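# Seat the held peg in the plate's hole

## Task

The left hand starts out holding a peg a little above a plate, near the plate's hole. Lower the peg into that hole until it sits on the hole's floor, without forcing or wedging it in roughly, since excessive pushing or jamming counts as failure.

## Robot and tools

Robot: two arms. left_arm has its base at (+0.034, +0.316, +0.003) m and carries a left hand. right_arm has its base at (-0.001, -0.342, -0.003) m and carries a right hand. The left hand is the right hand's mirror image. Each hand has five fingers. A post is fixed to the floor behind the arms. Loose items can occasionally get nudged by outside forces. Only the left arm is needed here. The right arm can be sent zeros.

Frames: the scene frame has its origin at table-top height, midway between the nominal bases. +z is up, +x points out over the table, and +y points toward left_arm. Reported end_effector_position (m) and end_effector_quat_wxyz are in the scene frame. Pose offsets in calls are along the current Hand target's own axes.

Hand point: it sits 0.05 m in front of the palm and 0.15 m out from the wrist mounting face, along the fingers. Its axes are:
- +z runs along the straight fingers.
- +y points out of the palm.
- +x points across the palm. On the right hand it points away from the thumb; on the left hand it points toward the thumb.
Straight fingertips reach 0.06-0.07 m past the point along +z, and the finger centre lines lie 0.06 m toward -y. A wrist bracket on the little-finger side can strike objects.

Row layout: every row is 28 numbers in [-1, 1], even when one arm moves. They run in this order:
1. left_arm dx, dy, dz, rx, ry, rz
2. left hand: little, ring, middle, index, thumb_bend, thumb_turn, force_limit, speed
3. right_arm dx, dy, dz, rx, ry, rz
4. right hand: the same eight numbers

Pose numbers are offsets, not poses. Each is measured from that arm's Hand target as it stood when the action or call began. All rows within one action share that same start, so repeating an offset in a later call moves the arm again. Scale: 1.0 = 0.6 m for dx/dy/dz, and 1.0 = 180 degrees for rx, ry, rz. rx, ry, rz together form a single rotation vector. Six zeros asks nothing new of that arm.

Hand numbers are absolute targets, not offsets:
- Fingers and thumb_bend: +1 is straight/open, -1 is curled/closed.
- thumb_turn: +1 puts the thumb beside the palm, -1 puts it opposite the fingers.
- force_limit: maps roughly linearly from 0 N at -1 to 10 N at +1 (15 N for the two thumb motors).
- speed: rises from near zero at -1 to full at +0.48 and stays full up to +1.
No value means "no change". To keep the peg held, resend the eight hand numbers of the last executed row for that hand. If none has been sent yet, send hand_measured followed by hand_force_limit and hand_speed.

Tools:
- execute_actions(actions, cameras): actions is a list of actions. Each action holds up to 15 rows, one per 1/30 s step. A shorter action repeats its last row until step 15. Images are returned only if actions is empty or cameras names them. ["all"] gives every camera, [] gives none.
- move(target, speed, blend, blocking, cameras): target is one 28-number row or a list of up to 15 rows. Every row is offset from the Hand targets at the call's start, not from the previous row. speed is the path top speed in m/s, 0.002 to 4.3, default 0.25; turning is capped at twice that in rad/s. blend is a corner-rounding radius in m; 0 stops at each target. blocking=false returns after about 0.5 s while the motion continues. The whole move is capped at 10 s. It does not avoid obstacles, and faster moves hit harder and stray more. The result adds a "move:" line giving the ending (done, off_target, moving, held, fault) and any limits (limits=paced means the pose was clipped; limits=held means steps were withheld).
- wait(seconds 0-3600, cameras): lets time pass without sending new commands.
- stop(cameras): brakes a running move.
- zoom_image(camera, region [x0, y0, x1, y1] in pixels, at most 504x504): enlarges part of the latest image.
- show_instructions: shows the reference images.
- finished_scene(scene=1): ends the scene permanently. The peg must stay seated afterward without the robot's help.

Cameras: cam_head_left, cam_head_right, cam_high, cam_low, cam_left_wrist, cam_right_wrist, each 672x504. Calibration is given in OpenCV form. The wrist cameras are fisheye and move with their arms.

Result lines:
- Hand target: the last commanded pose after clipping. Later offsets count from it.
- end_effector_position: the measured hand point.
- Joint positions, torques and velocities ("within noise" when still).
- hand_measured, hand_stopped_by (moving, target, force, stalled, fault) and hand_load_n, each with six values in motor order.
- Motor temperatures, plus MOTOR HOT or FAULT lines when they apply.

The arm follows commands loosely. It often rests 1-3 cm (sometimes 5 cm) away from the commanded pose, usually lower, and may sag under load. A small commanded rise can even end lower, so a gap alone does not mean contact. Commanded orientation is clipped to within 40 degrees of the measured orientation each step. A new execute_actions call, even with zero offsets, re-requests the Hand target. If the arm still falls short, send the remaining distance as an offset.

Practical approach:
- Use cameras and zoom to line the peg up over the hole.
- Lower it in small, slow steps.
- Watch the torques, hand_load_n and the rest position for signs that the peg has met the bottom or a rim.
- To relieve a press, command the target back past the current hand point rather than pushing further.
- Grip changes: to loosen, send targets more open than hand_measured. To tighten, raise force_limit and send a target more closed. Close at speed -0.94 or lower for a gentle grip.

Things to avoid:
- Jamming the peg or pressing it hard.
- Dropping it, even a few millimetres, or releasing it while it moves.
- Fast impacts or slams.
- Anything falling off the table.
- Contact between the two arms or hands.
- Long holds that overheat motors: joints stop holding at 100 °C, and warnings appear from 85 °C.

Each tool is called after "Request:" as a command line: name --argument value for each argument, lists and objects as JSON in quotes; but a table of rows of numbers goes row by row, as --pt "numbers of a row", without its own name.

Reference images:

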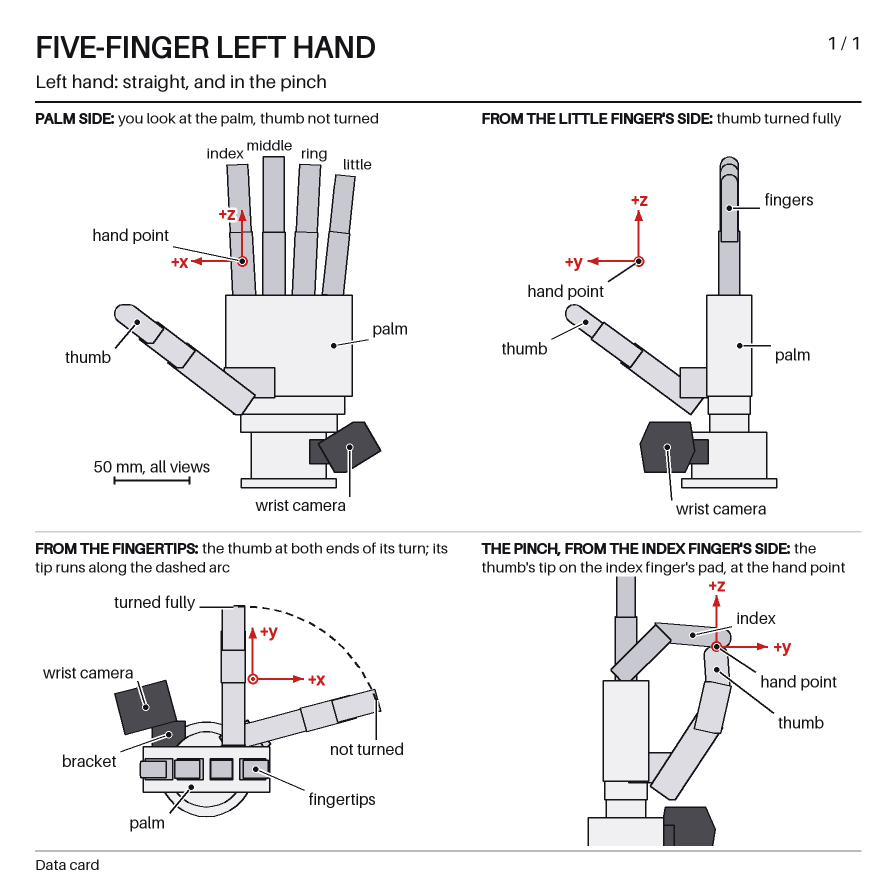

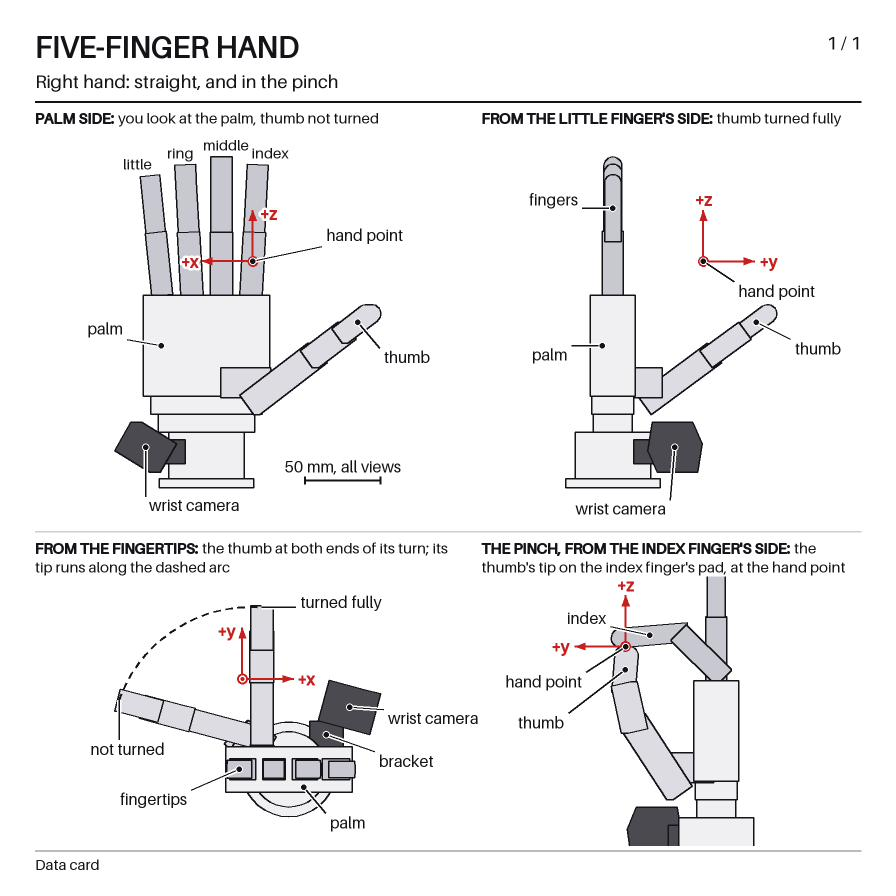

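## Session

Request:
execute_actions --actions '[]'

Scene clock: 0.00 s.
left_arm: end_effector_position=(+0.3708, +0.0262, +0.1728) hand_measured=(-1.000, -1.000, +0.216, +0.188, +0.324, -0.948) hand_load_n=(+0.0, +0.0, +8.5, +10.5, +13.0, +0.0) hand_stopped_by=(target, target, force, force, target, target) hand_force_limit=1.00 hand_speed=-0.90 end_effector_quat_wxyz=(+0.212, -0.375, +0.801, -0.417) | right_arm: end_effector_position=(+0.5416, -0.3357, +0.4295) hand_measured=(+1.000, +1.000, +1.000, +1.000, +1.000, +1.000) hand_load_n=(+0.0, +0.0, +0.0, +0.0, +0.0, +0.0) hand_stopped_by=(target, target, target, target, target, target) hand_force_limit=0.00 hand_speed=-0.80 end_effector_quat_wxyz=(+0.489, -0.489, +0.511, -0.511)
Joint positions: left_arm=[-0.625 1.055 0.73 -0.273 0.019 0.047] | right_arm=[0 1.047 1.047 0 0 0]
Joint velocities: within noise
Joint torques (N m): no reading
Motor temperatures (°C): left_arm=[27 27 27 29 30 31] | right_arm=[25 31 33 31 31 28]
Heat: left arm: hottest wrist roll 31 °C; right arm: hottest elbow 33 °C.
Hand target: left_arm +0.3777, +0.0210, +0.1881; +0.219, -0.371, +0.794, -0.429 | right_arm +0.5432, -0.3357, +0.4469; +0.496, -0.482, +0.503, -0.518

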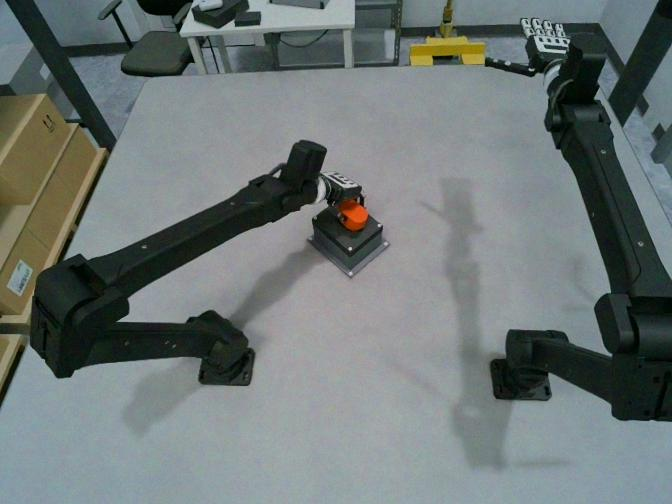

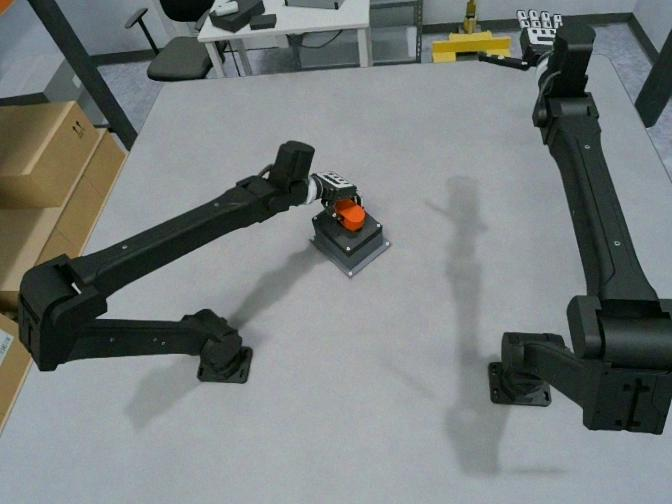

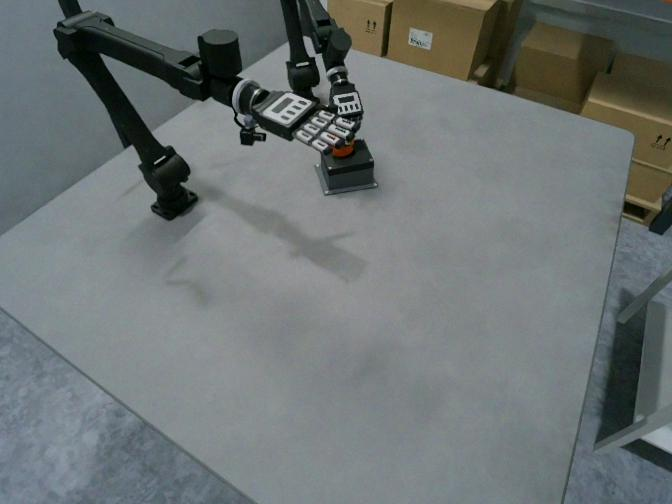

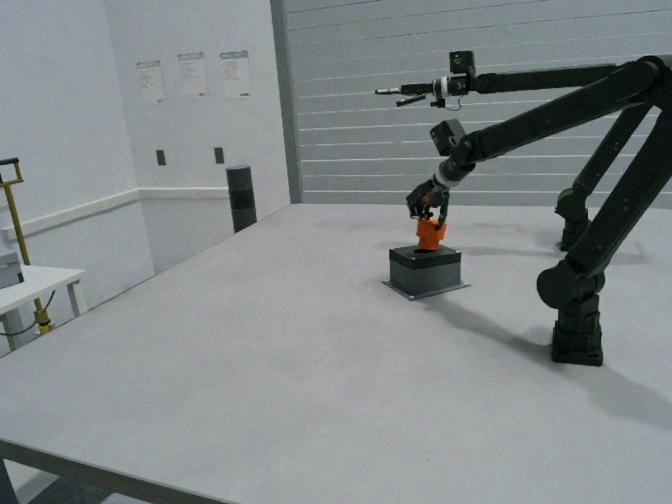

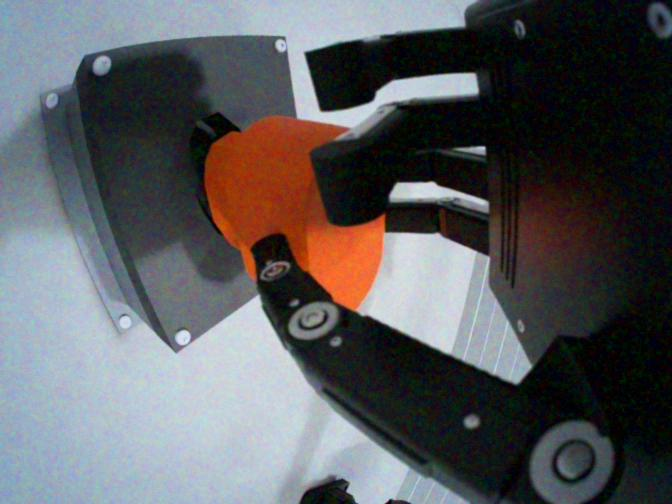

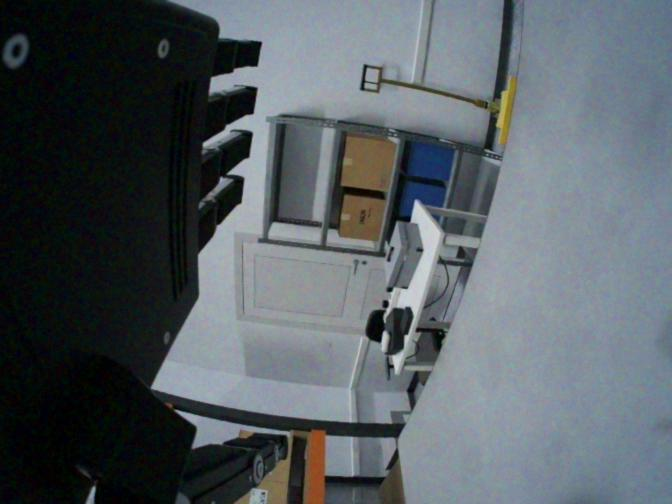

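Request:
zoom_image --camera "cam_left_wrist" --region '[40, 20, 440, 360]'

Request:
zoom_image --camera "cam_low" --region '[370, 160, 490, 310]'

Request:
zoom_image --camera "cam_head_left" --region '[290, 150, 410, 290]'

Request:
zoom_image --camera "cam_high" --region '[290, 80, 400, 210]'

Request:
zoom_image --camera "cam_head_right" --region '[290, 150, 410, 290]'

Scaled by 1.260 from the camera's image (finer frame: 960x720).

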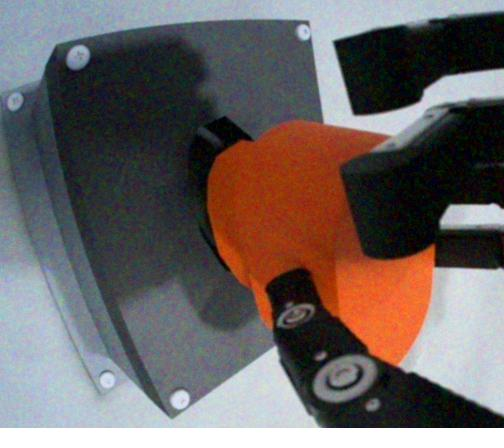

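Scaled by 3.360 from the camera's image (finer frame: 960x720).

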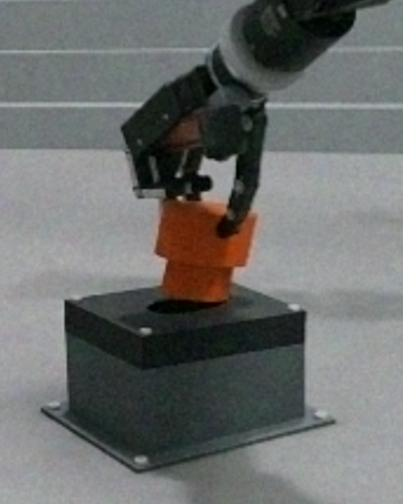

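Scaled by 3.600 from the camera's image (finer frame: 960x720).

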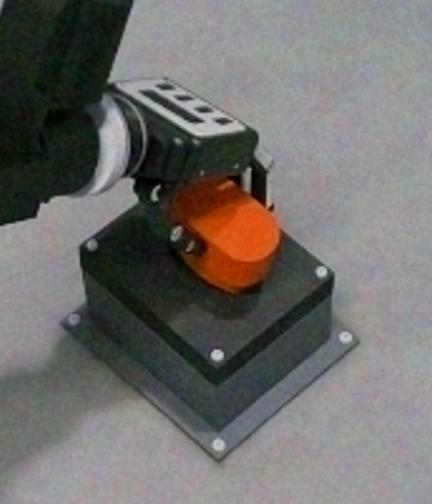

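Scaled by 3.877 from the camera's image (finer frame: 960x720).

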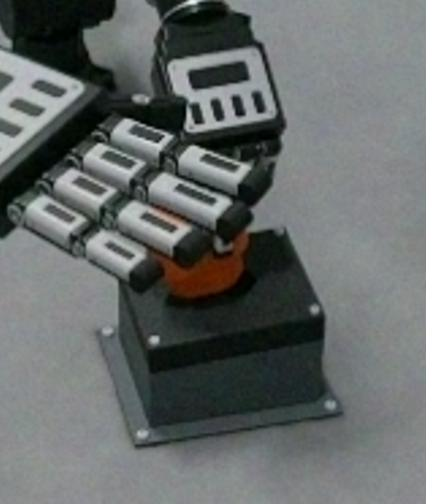

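Scaled by 3.600 from the camera's image (finer frame: 960x720).

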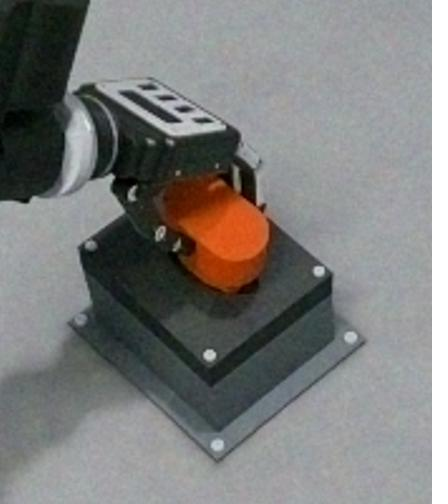

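Request:
zoom_image --camera "cam_left_wrist" --region '[160, 80, 320, 280]'

Request:
zoom_image --camera "cam_low" --region '[400, 210, 460, 270]'

Request:
zoom_image --camera "cam_high" --region '[320, 120, 370, 170]'

Request:
zoom_image --camera "cam_head_left" --region '[330, 190, 380, 240]'

Scaled by 2.520 from the camera's image (finer frame: 960x720).

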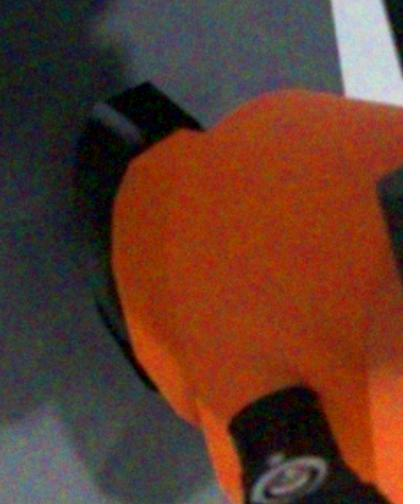

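Scaled by 8.400 from the camera's image (finer frame: 960x720).

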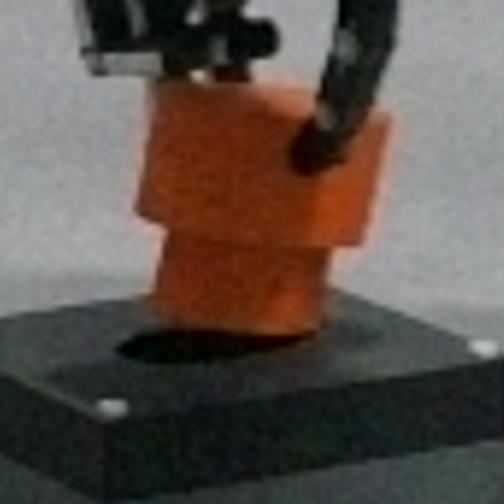

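Scaled by 10.080 from the camera's image (finer frame: 960x720).

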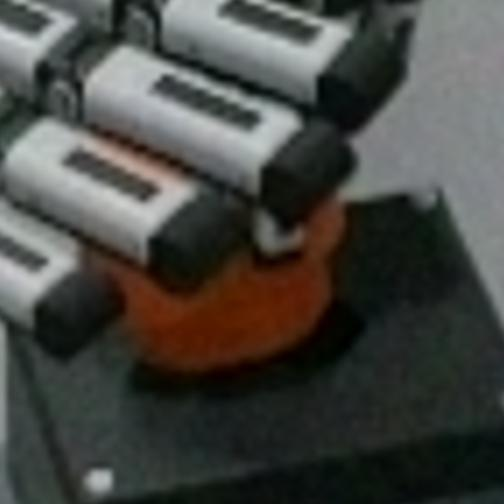

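Scaled by 10.080 from the camera's image (finer frame: 960x720).

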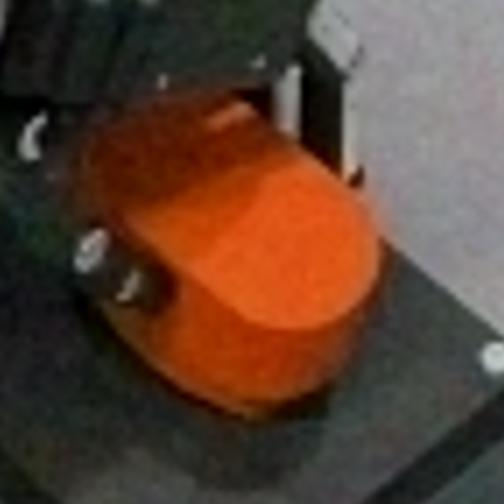

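Request:
move --target '[0,0,0,0,0,0,-1,-1,0.216,0.188,0.324,-0.948,1.0,-0.9,0.2,0.05,-0.4,0,0,0,1,1,1,1,1,1,0,-0.8]' --speed 0.2 --cameras '["all"]'

Scene clock: 36.97 s.
left_arm: end_effector_position=(+0.3708, +0.0262, +0.1728) hand_measured=(-1.000, -1.000, +0.216, +0.188, +0.330, -0.948) hand_load_n=(+0.0, +0.0, +8.0, +10.5, +12.5, +0.0) hand_stopped_by=(target, target, force, force, target, target) hand_force_limit=1.00 hand_speed=-0.90 end_effector_quat_wxyz=(+0.212, -0.375, +0.801, -0.417) | right_arm: end_effector_position=(+0.2996, -0.4448, +0.4115) hand_measured=(+1.000, +1.000, +1.000, +1.000, +1.000, +1.000) hand_load_n=(+0.0, +0.0, +0.0, +0.0, +0.0, +0.0) hand_stopped_by=(target, target, target, target, target, target) hand_force_limit=0.00 hand_speed=-0.80 end_effector_quat_wxyz=(+0.494, -0.485, +0.498, -0.523)
Joint positions: left_arm=[-0.625 1.055 0.73 -0.273 0.019 0.047] | right_arm=[-0.831 0.484 0.742 -0.208 -0.833 0.023]
Joint torques (N m): left_arm=[-0.5 -7.65 9.5 1.76 0.07 -0.02] | right_arm=[-0.56 1.2 10.63 0.84 -0.06 -0.01]
Motor temperatures (°C): left_arm=[27 27 30 29 30 31] | right_arm=[25 31 45 32 31 28]
Heat: left arm: hottest wrist roll 31 °C; right arm: hottest elbow 45 °C.
Hand target: left_arm +0.3777, +0.0210, +0.1881; +0.219, -0.371, +0.794, -0.429 | right_arm +0.2991, -0.4453, +0.4097; +0.496, -0.482, +0.503, -0.518
Off the commanded pose: left_arm 0.018 m, 2 deg | right_arm 0.002 m, 1 deg.
move: done
cam_right_wrist: T_world_to_cam=[[0.05719, -0.2468, -0.96738, 0.27299], [-0.4338, 0.86657, -0.24672, 0.62417], [0.89919, 0.43376, -0.05751, 0.06524]] pos_world=[0.19649, -0.50181, 0.42183]

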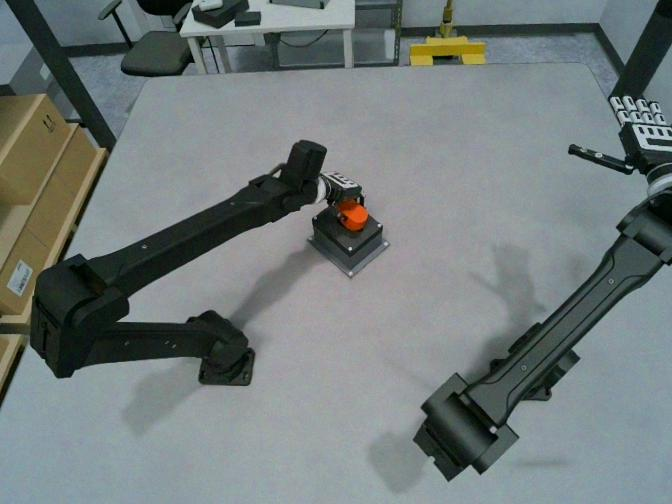

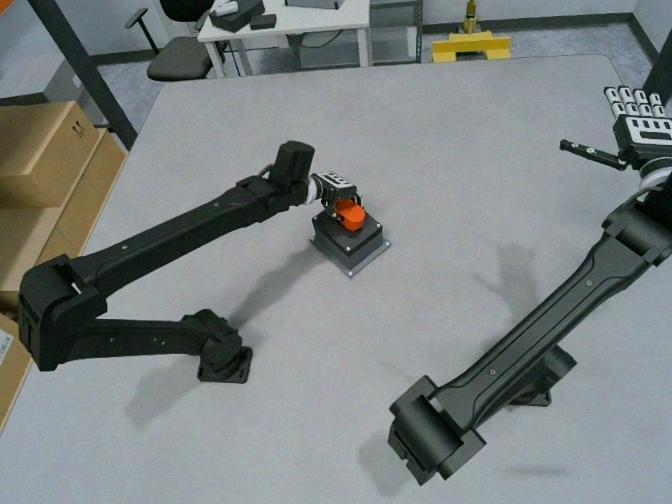

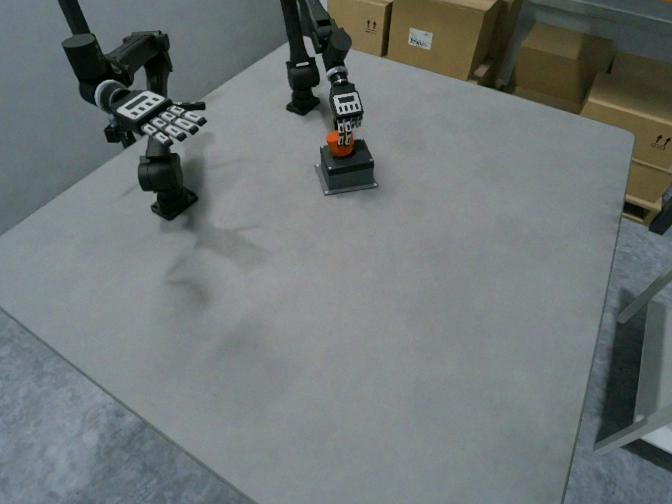

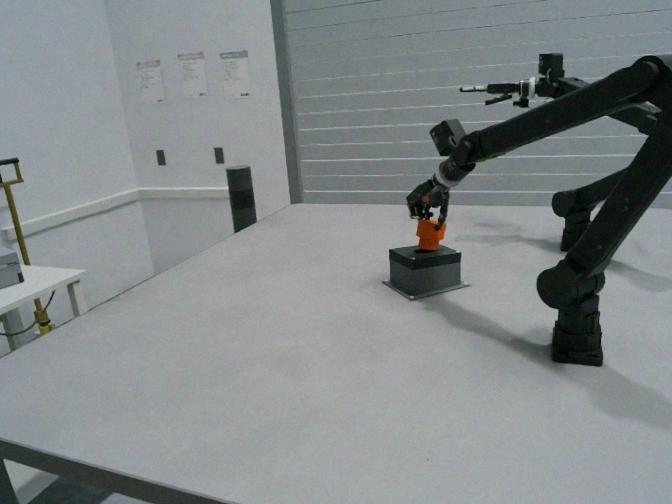

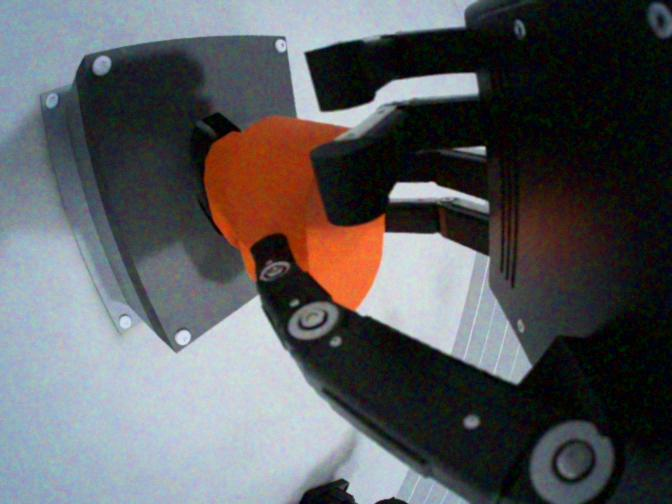

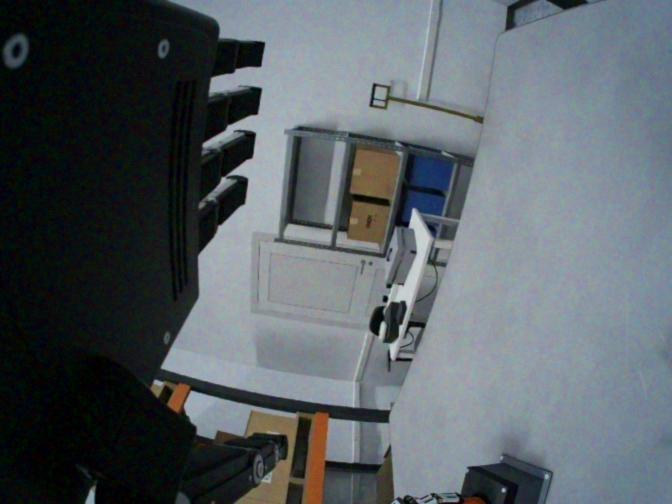

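Request:
move --target '[0,0,0,0,0,0,-1,-1,0.216,0.188,0.324,-0.948,1.0,-0.9,-0.5543,0.3233,-0.1622,-0.1178,-0.1077,-0.0884,1,1,1,1,1,1,0,-0.8]' --speed 0.15 --cameras '["all"]'

Scene clock: 96.43 s.
left_arm: end_effector_position=(+0.3708, +0.0262, +0.1728) hand_measured=(-1.000, -1.000, +0.216, +0.188, +0.330, -0.948) hand_load_n=(+0.0, +0.0, +8.0, +10.5, +12.5, +0.0) hand_stopped_by=(target, target, force, force, target, target) hand_force_limit=1.00 hand_speed=-0.90 end_effector_quat_wxyz=(+0.212, -0.375, +0.801, -0.417) | right_arm: end_effector_position=(+0.2204, -0.1161, +0.2010) hand_measured=(+1.000, +1.000, +1.000, +1.000, +1.000, +1.000) hand_load_n=(+0.0, +0.0, +0.0, +0.0, +0.0, +0.0) hand_stopped_by=(target, target, target, target, target, target) hand_force_limit=0.00 hand_speed=-0.80 end_effector_quat_wxyz=(-0.385, +0.718, -0.423, +0.396)
Joint positions: left_arm=[-0.625 1.055 0.73 -0.273 0.019 0.047] | right_arm=[1.212 0.611 0.558 -0.564 0.83 0.213]
Joint torques (N m): left_arm=[-0.5 -7.59 9.39 1.76 0.03 -0.02] | right_arm=[0.03 -0.32 12.34 1.55 0.44 0]
Heat: left arm: hottest elbow 34 °C; right arm: hottest elbow 48 °C.
Hand target: left_arm +0.3777, +0.0210, +0.1881; +0.219, -0.371, +0.794, -0.429 | right_arm +0.2222, -0.1090, +0.2129; -0.401, +0.708, -0.429, +0.393
Off the commanded pose: left_arm 0.018 m, 2 deg | right_arm 0.014 m, 2 deg.
move: off_target (right_arm)
cam_right_wrist: T_world_to_cam=[[-0.18831, -0.53952, -0.82064, 0.14567], [-0.7725, 0.59735, -0.21546, 0.29023], [0.60645, 0.59337, -0.52927, 0.15968]] pos_world=[0.15479, -0.18953, 0.26659]

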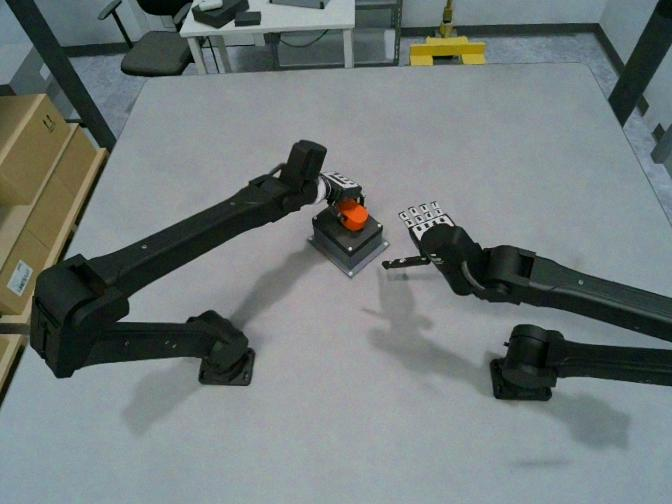

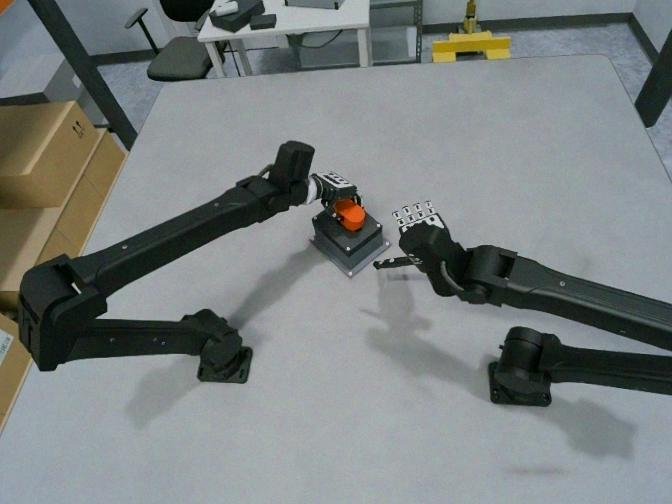

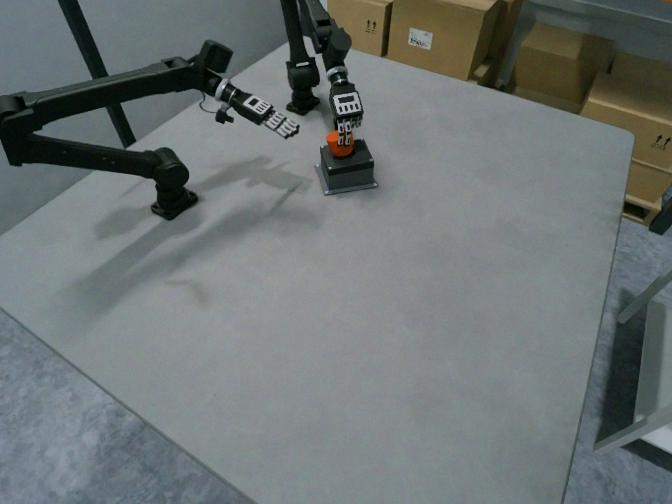

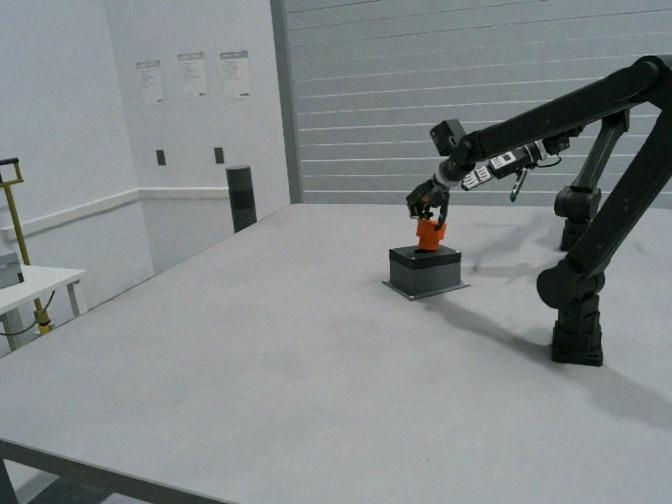

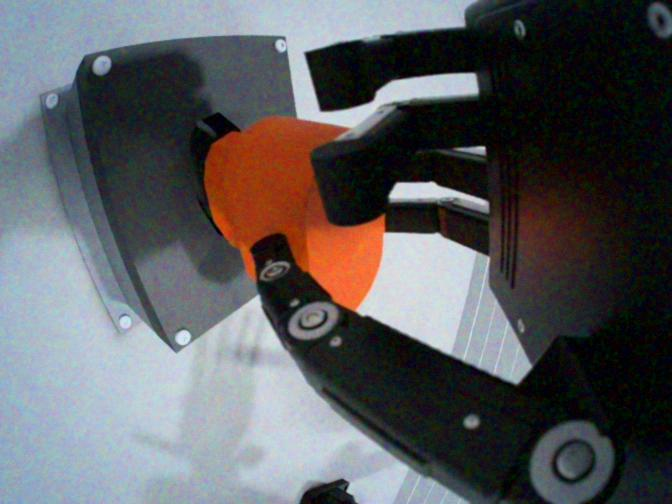

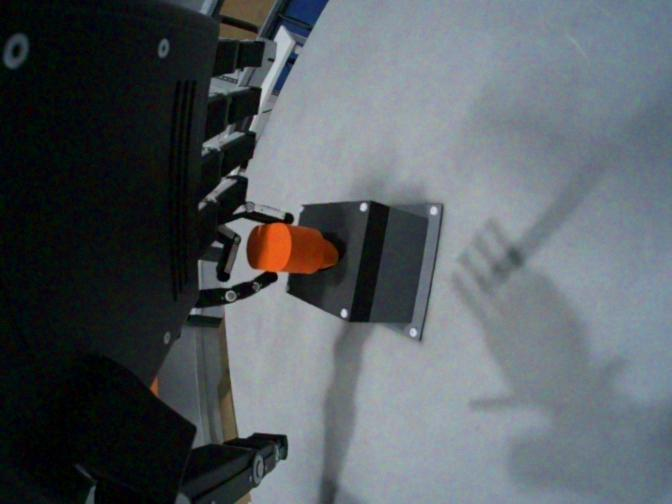

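Request:
zoom_image --camera "cam_right_wrist" --region '[230, 180, 450, 350]'

Request:
zoom_image --camera "cam_right_wrist" --region '[240, 200, 350, 300]'

Request:
zoom_image --camera "cam_high" --region '[310, 110, 390, 200]'

Scaled by 2.291 from the camera's image (finer frame: 960x720).

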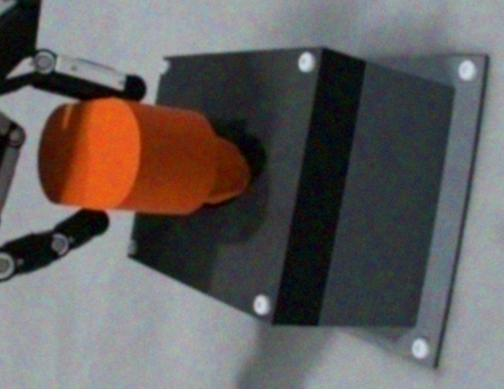

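Scaled by 4.582 from the camera's image (finer frame: 960x720).

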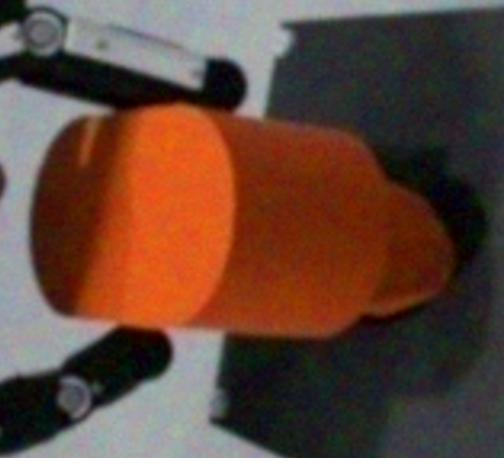

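Scaled by 5.600 from the camera's image (finer frame: 960x720).

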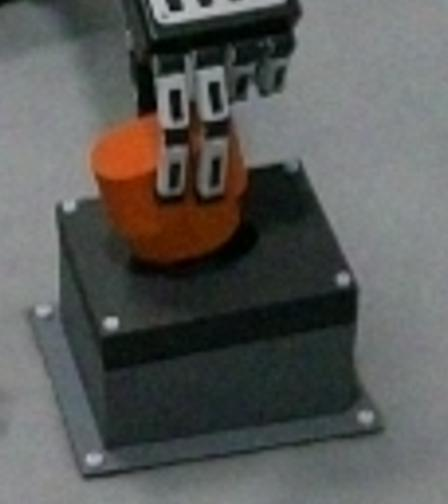

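Request:
zoom_image --camera "cam_right_wrist" --region '[295, 215, 355, 290]'

Request:
zoom_image --camera "cam_left_wrist" --region '[180, 100, 270, 260]'

Request:
zoom_image --camera "cam_left_wrist" --region '[180, 100, 400, 330]'

Scaled by 6.720 from the camera's image (finer frame: 960x720).

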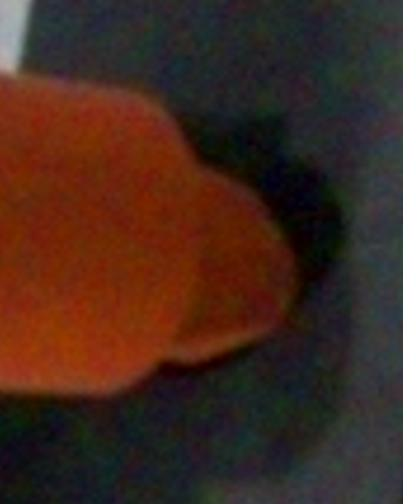

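Scaled by 3.150 from the camera's image (finer frame: 960x720).

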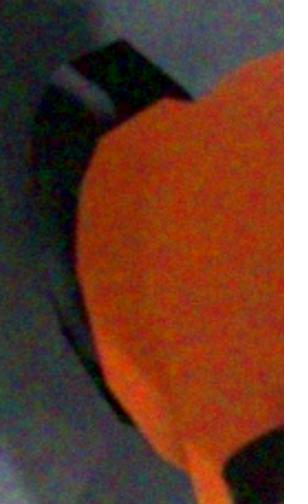

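Scaled by 2.191 from the camera's image (finer frame: 960x720).

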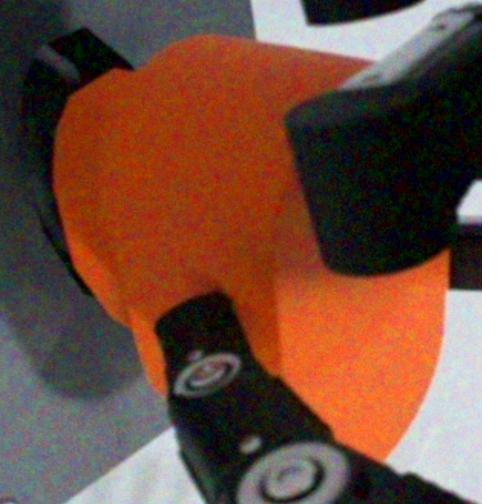

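Request:
zoom_image --camera "cam_high" --region '[322, 125, 362, 165]'

Request:
zoom_image --camera "cam_low" --region '[405, 210, 460, 260]'

Request:
zoom_image --camera "cam_head_left" --region '[330, 195, 375, 240]'

Request:
zoom_image --camera "cam_head_right" --region '[325, 190, 375, 240]'

Scaled by 12.600 from the camera's image (finer frame: 960x720).

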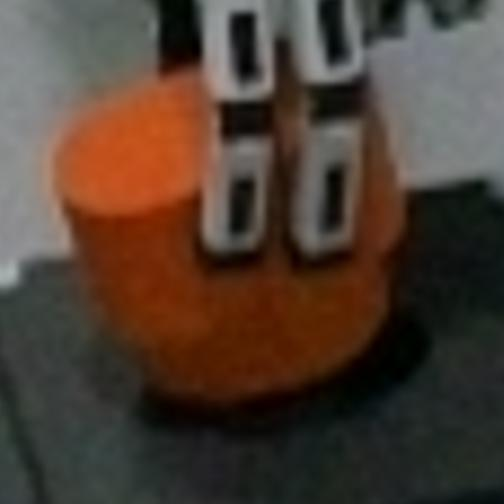

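Scaled by 9.164 from the camera's image (finer frame: 960x720).

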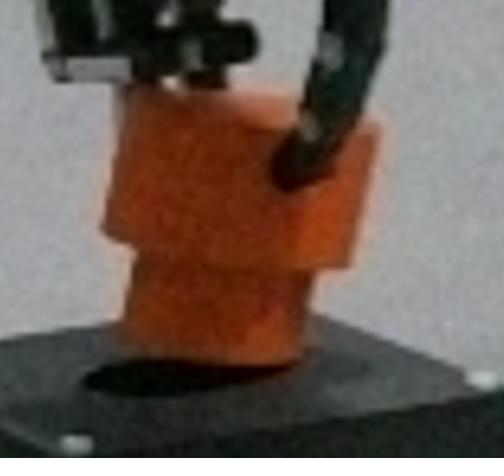

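Scaled by 11.200 from the camera's image (finer frame: 960x720).

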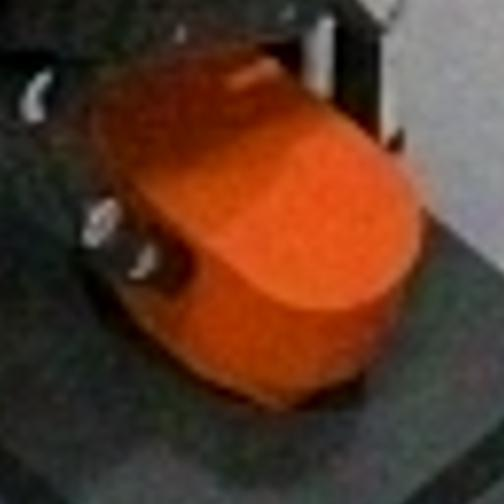

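Scaled by 10.080 from the camera's image (finer frame: 960x720).

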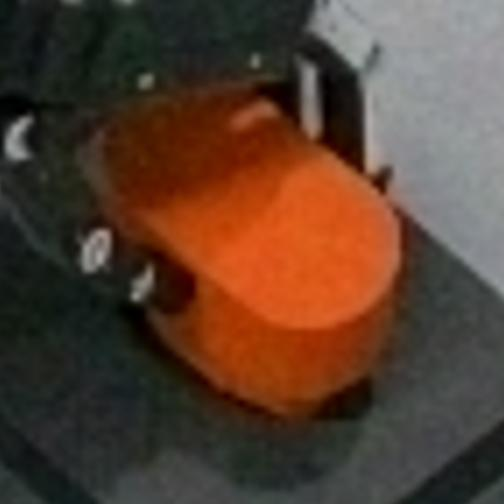

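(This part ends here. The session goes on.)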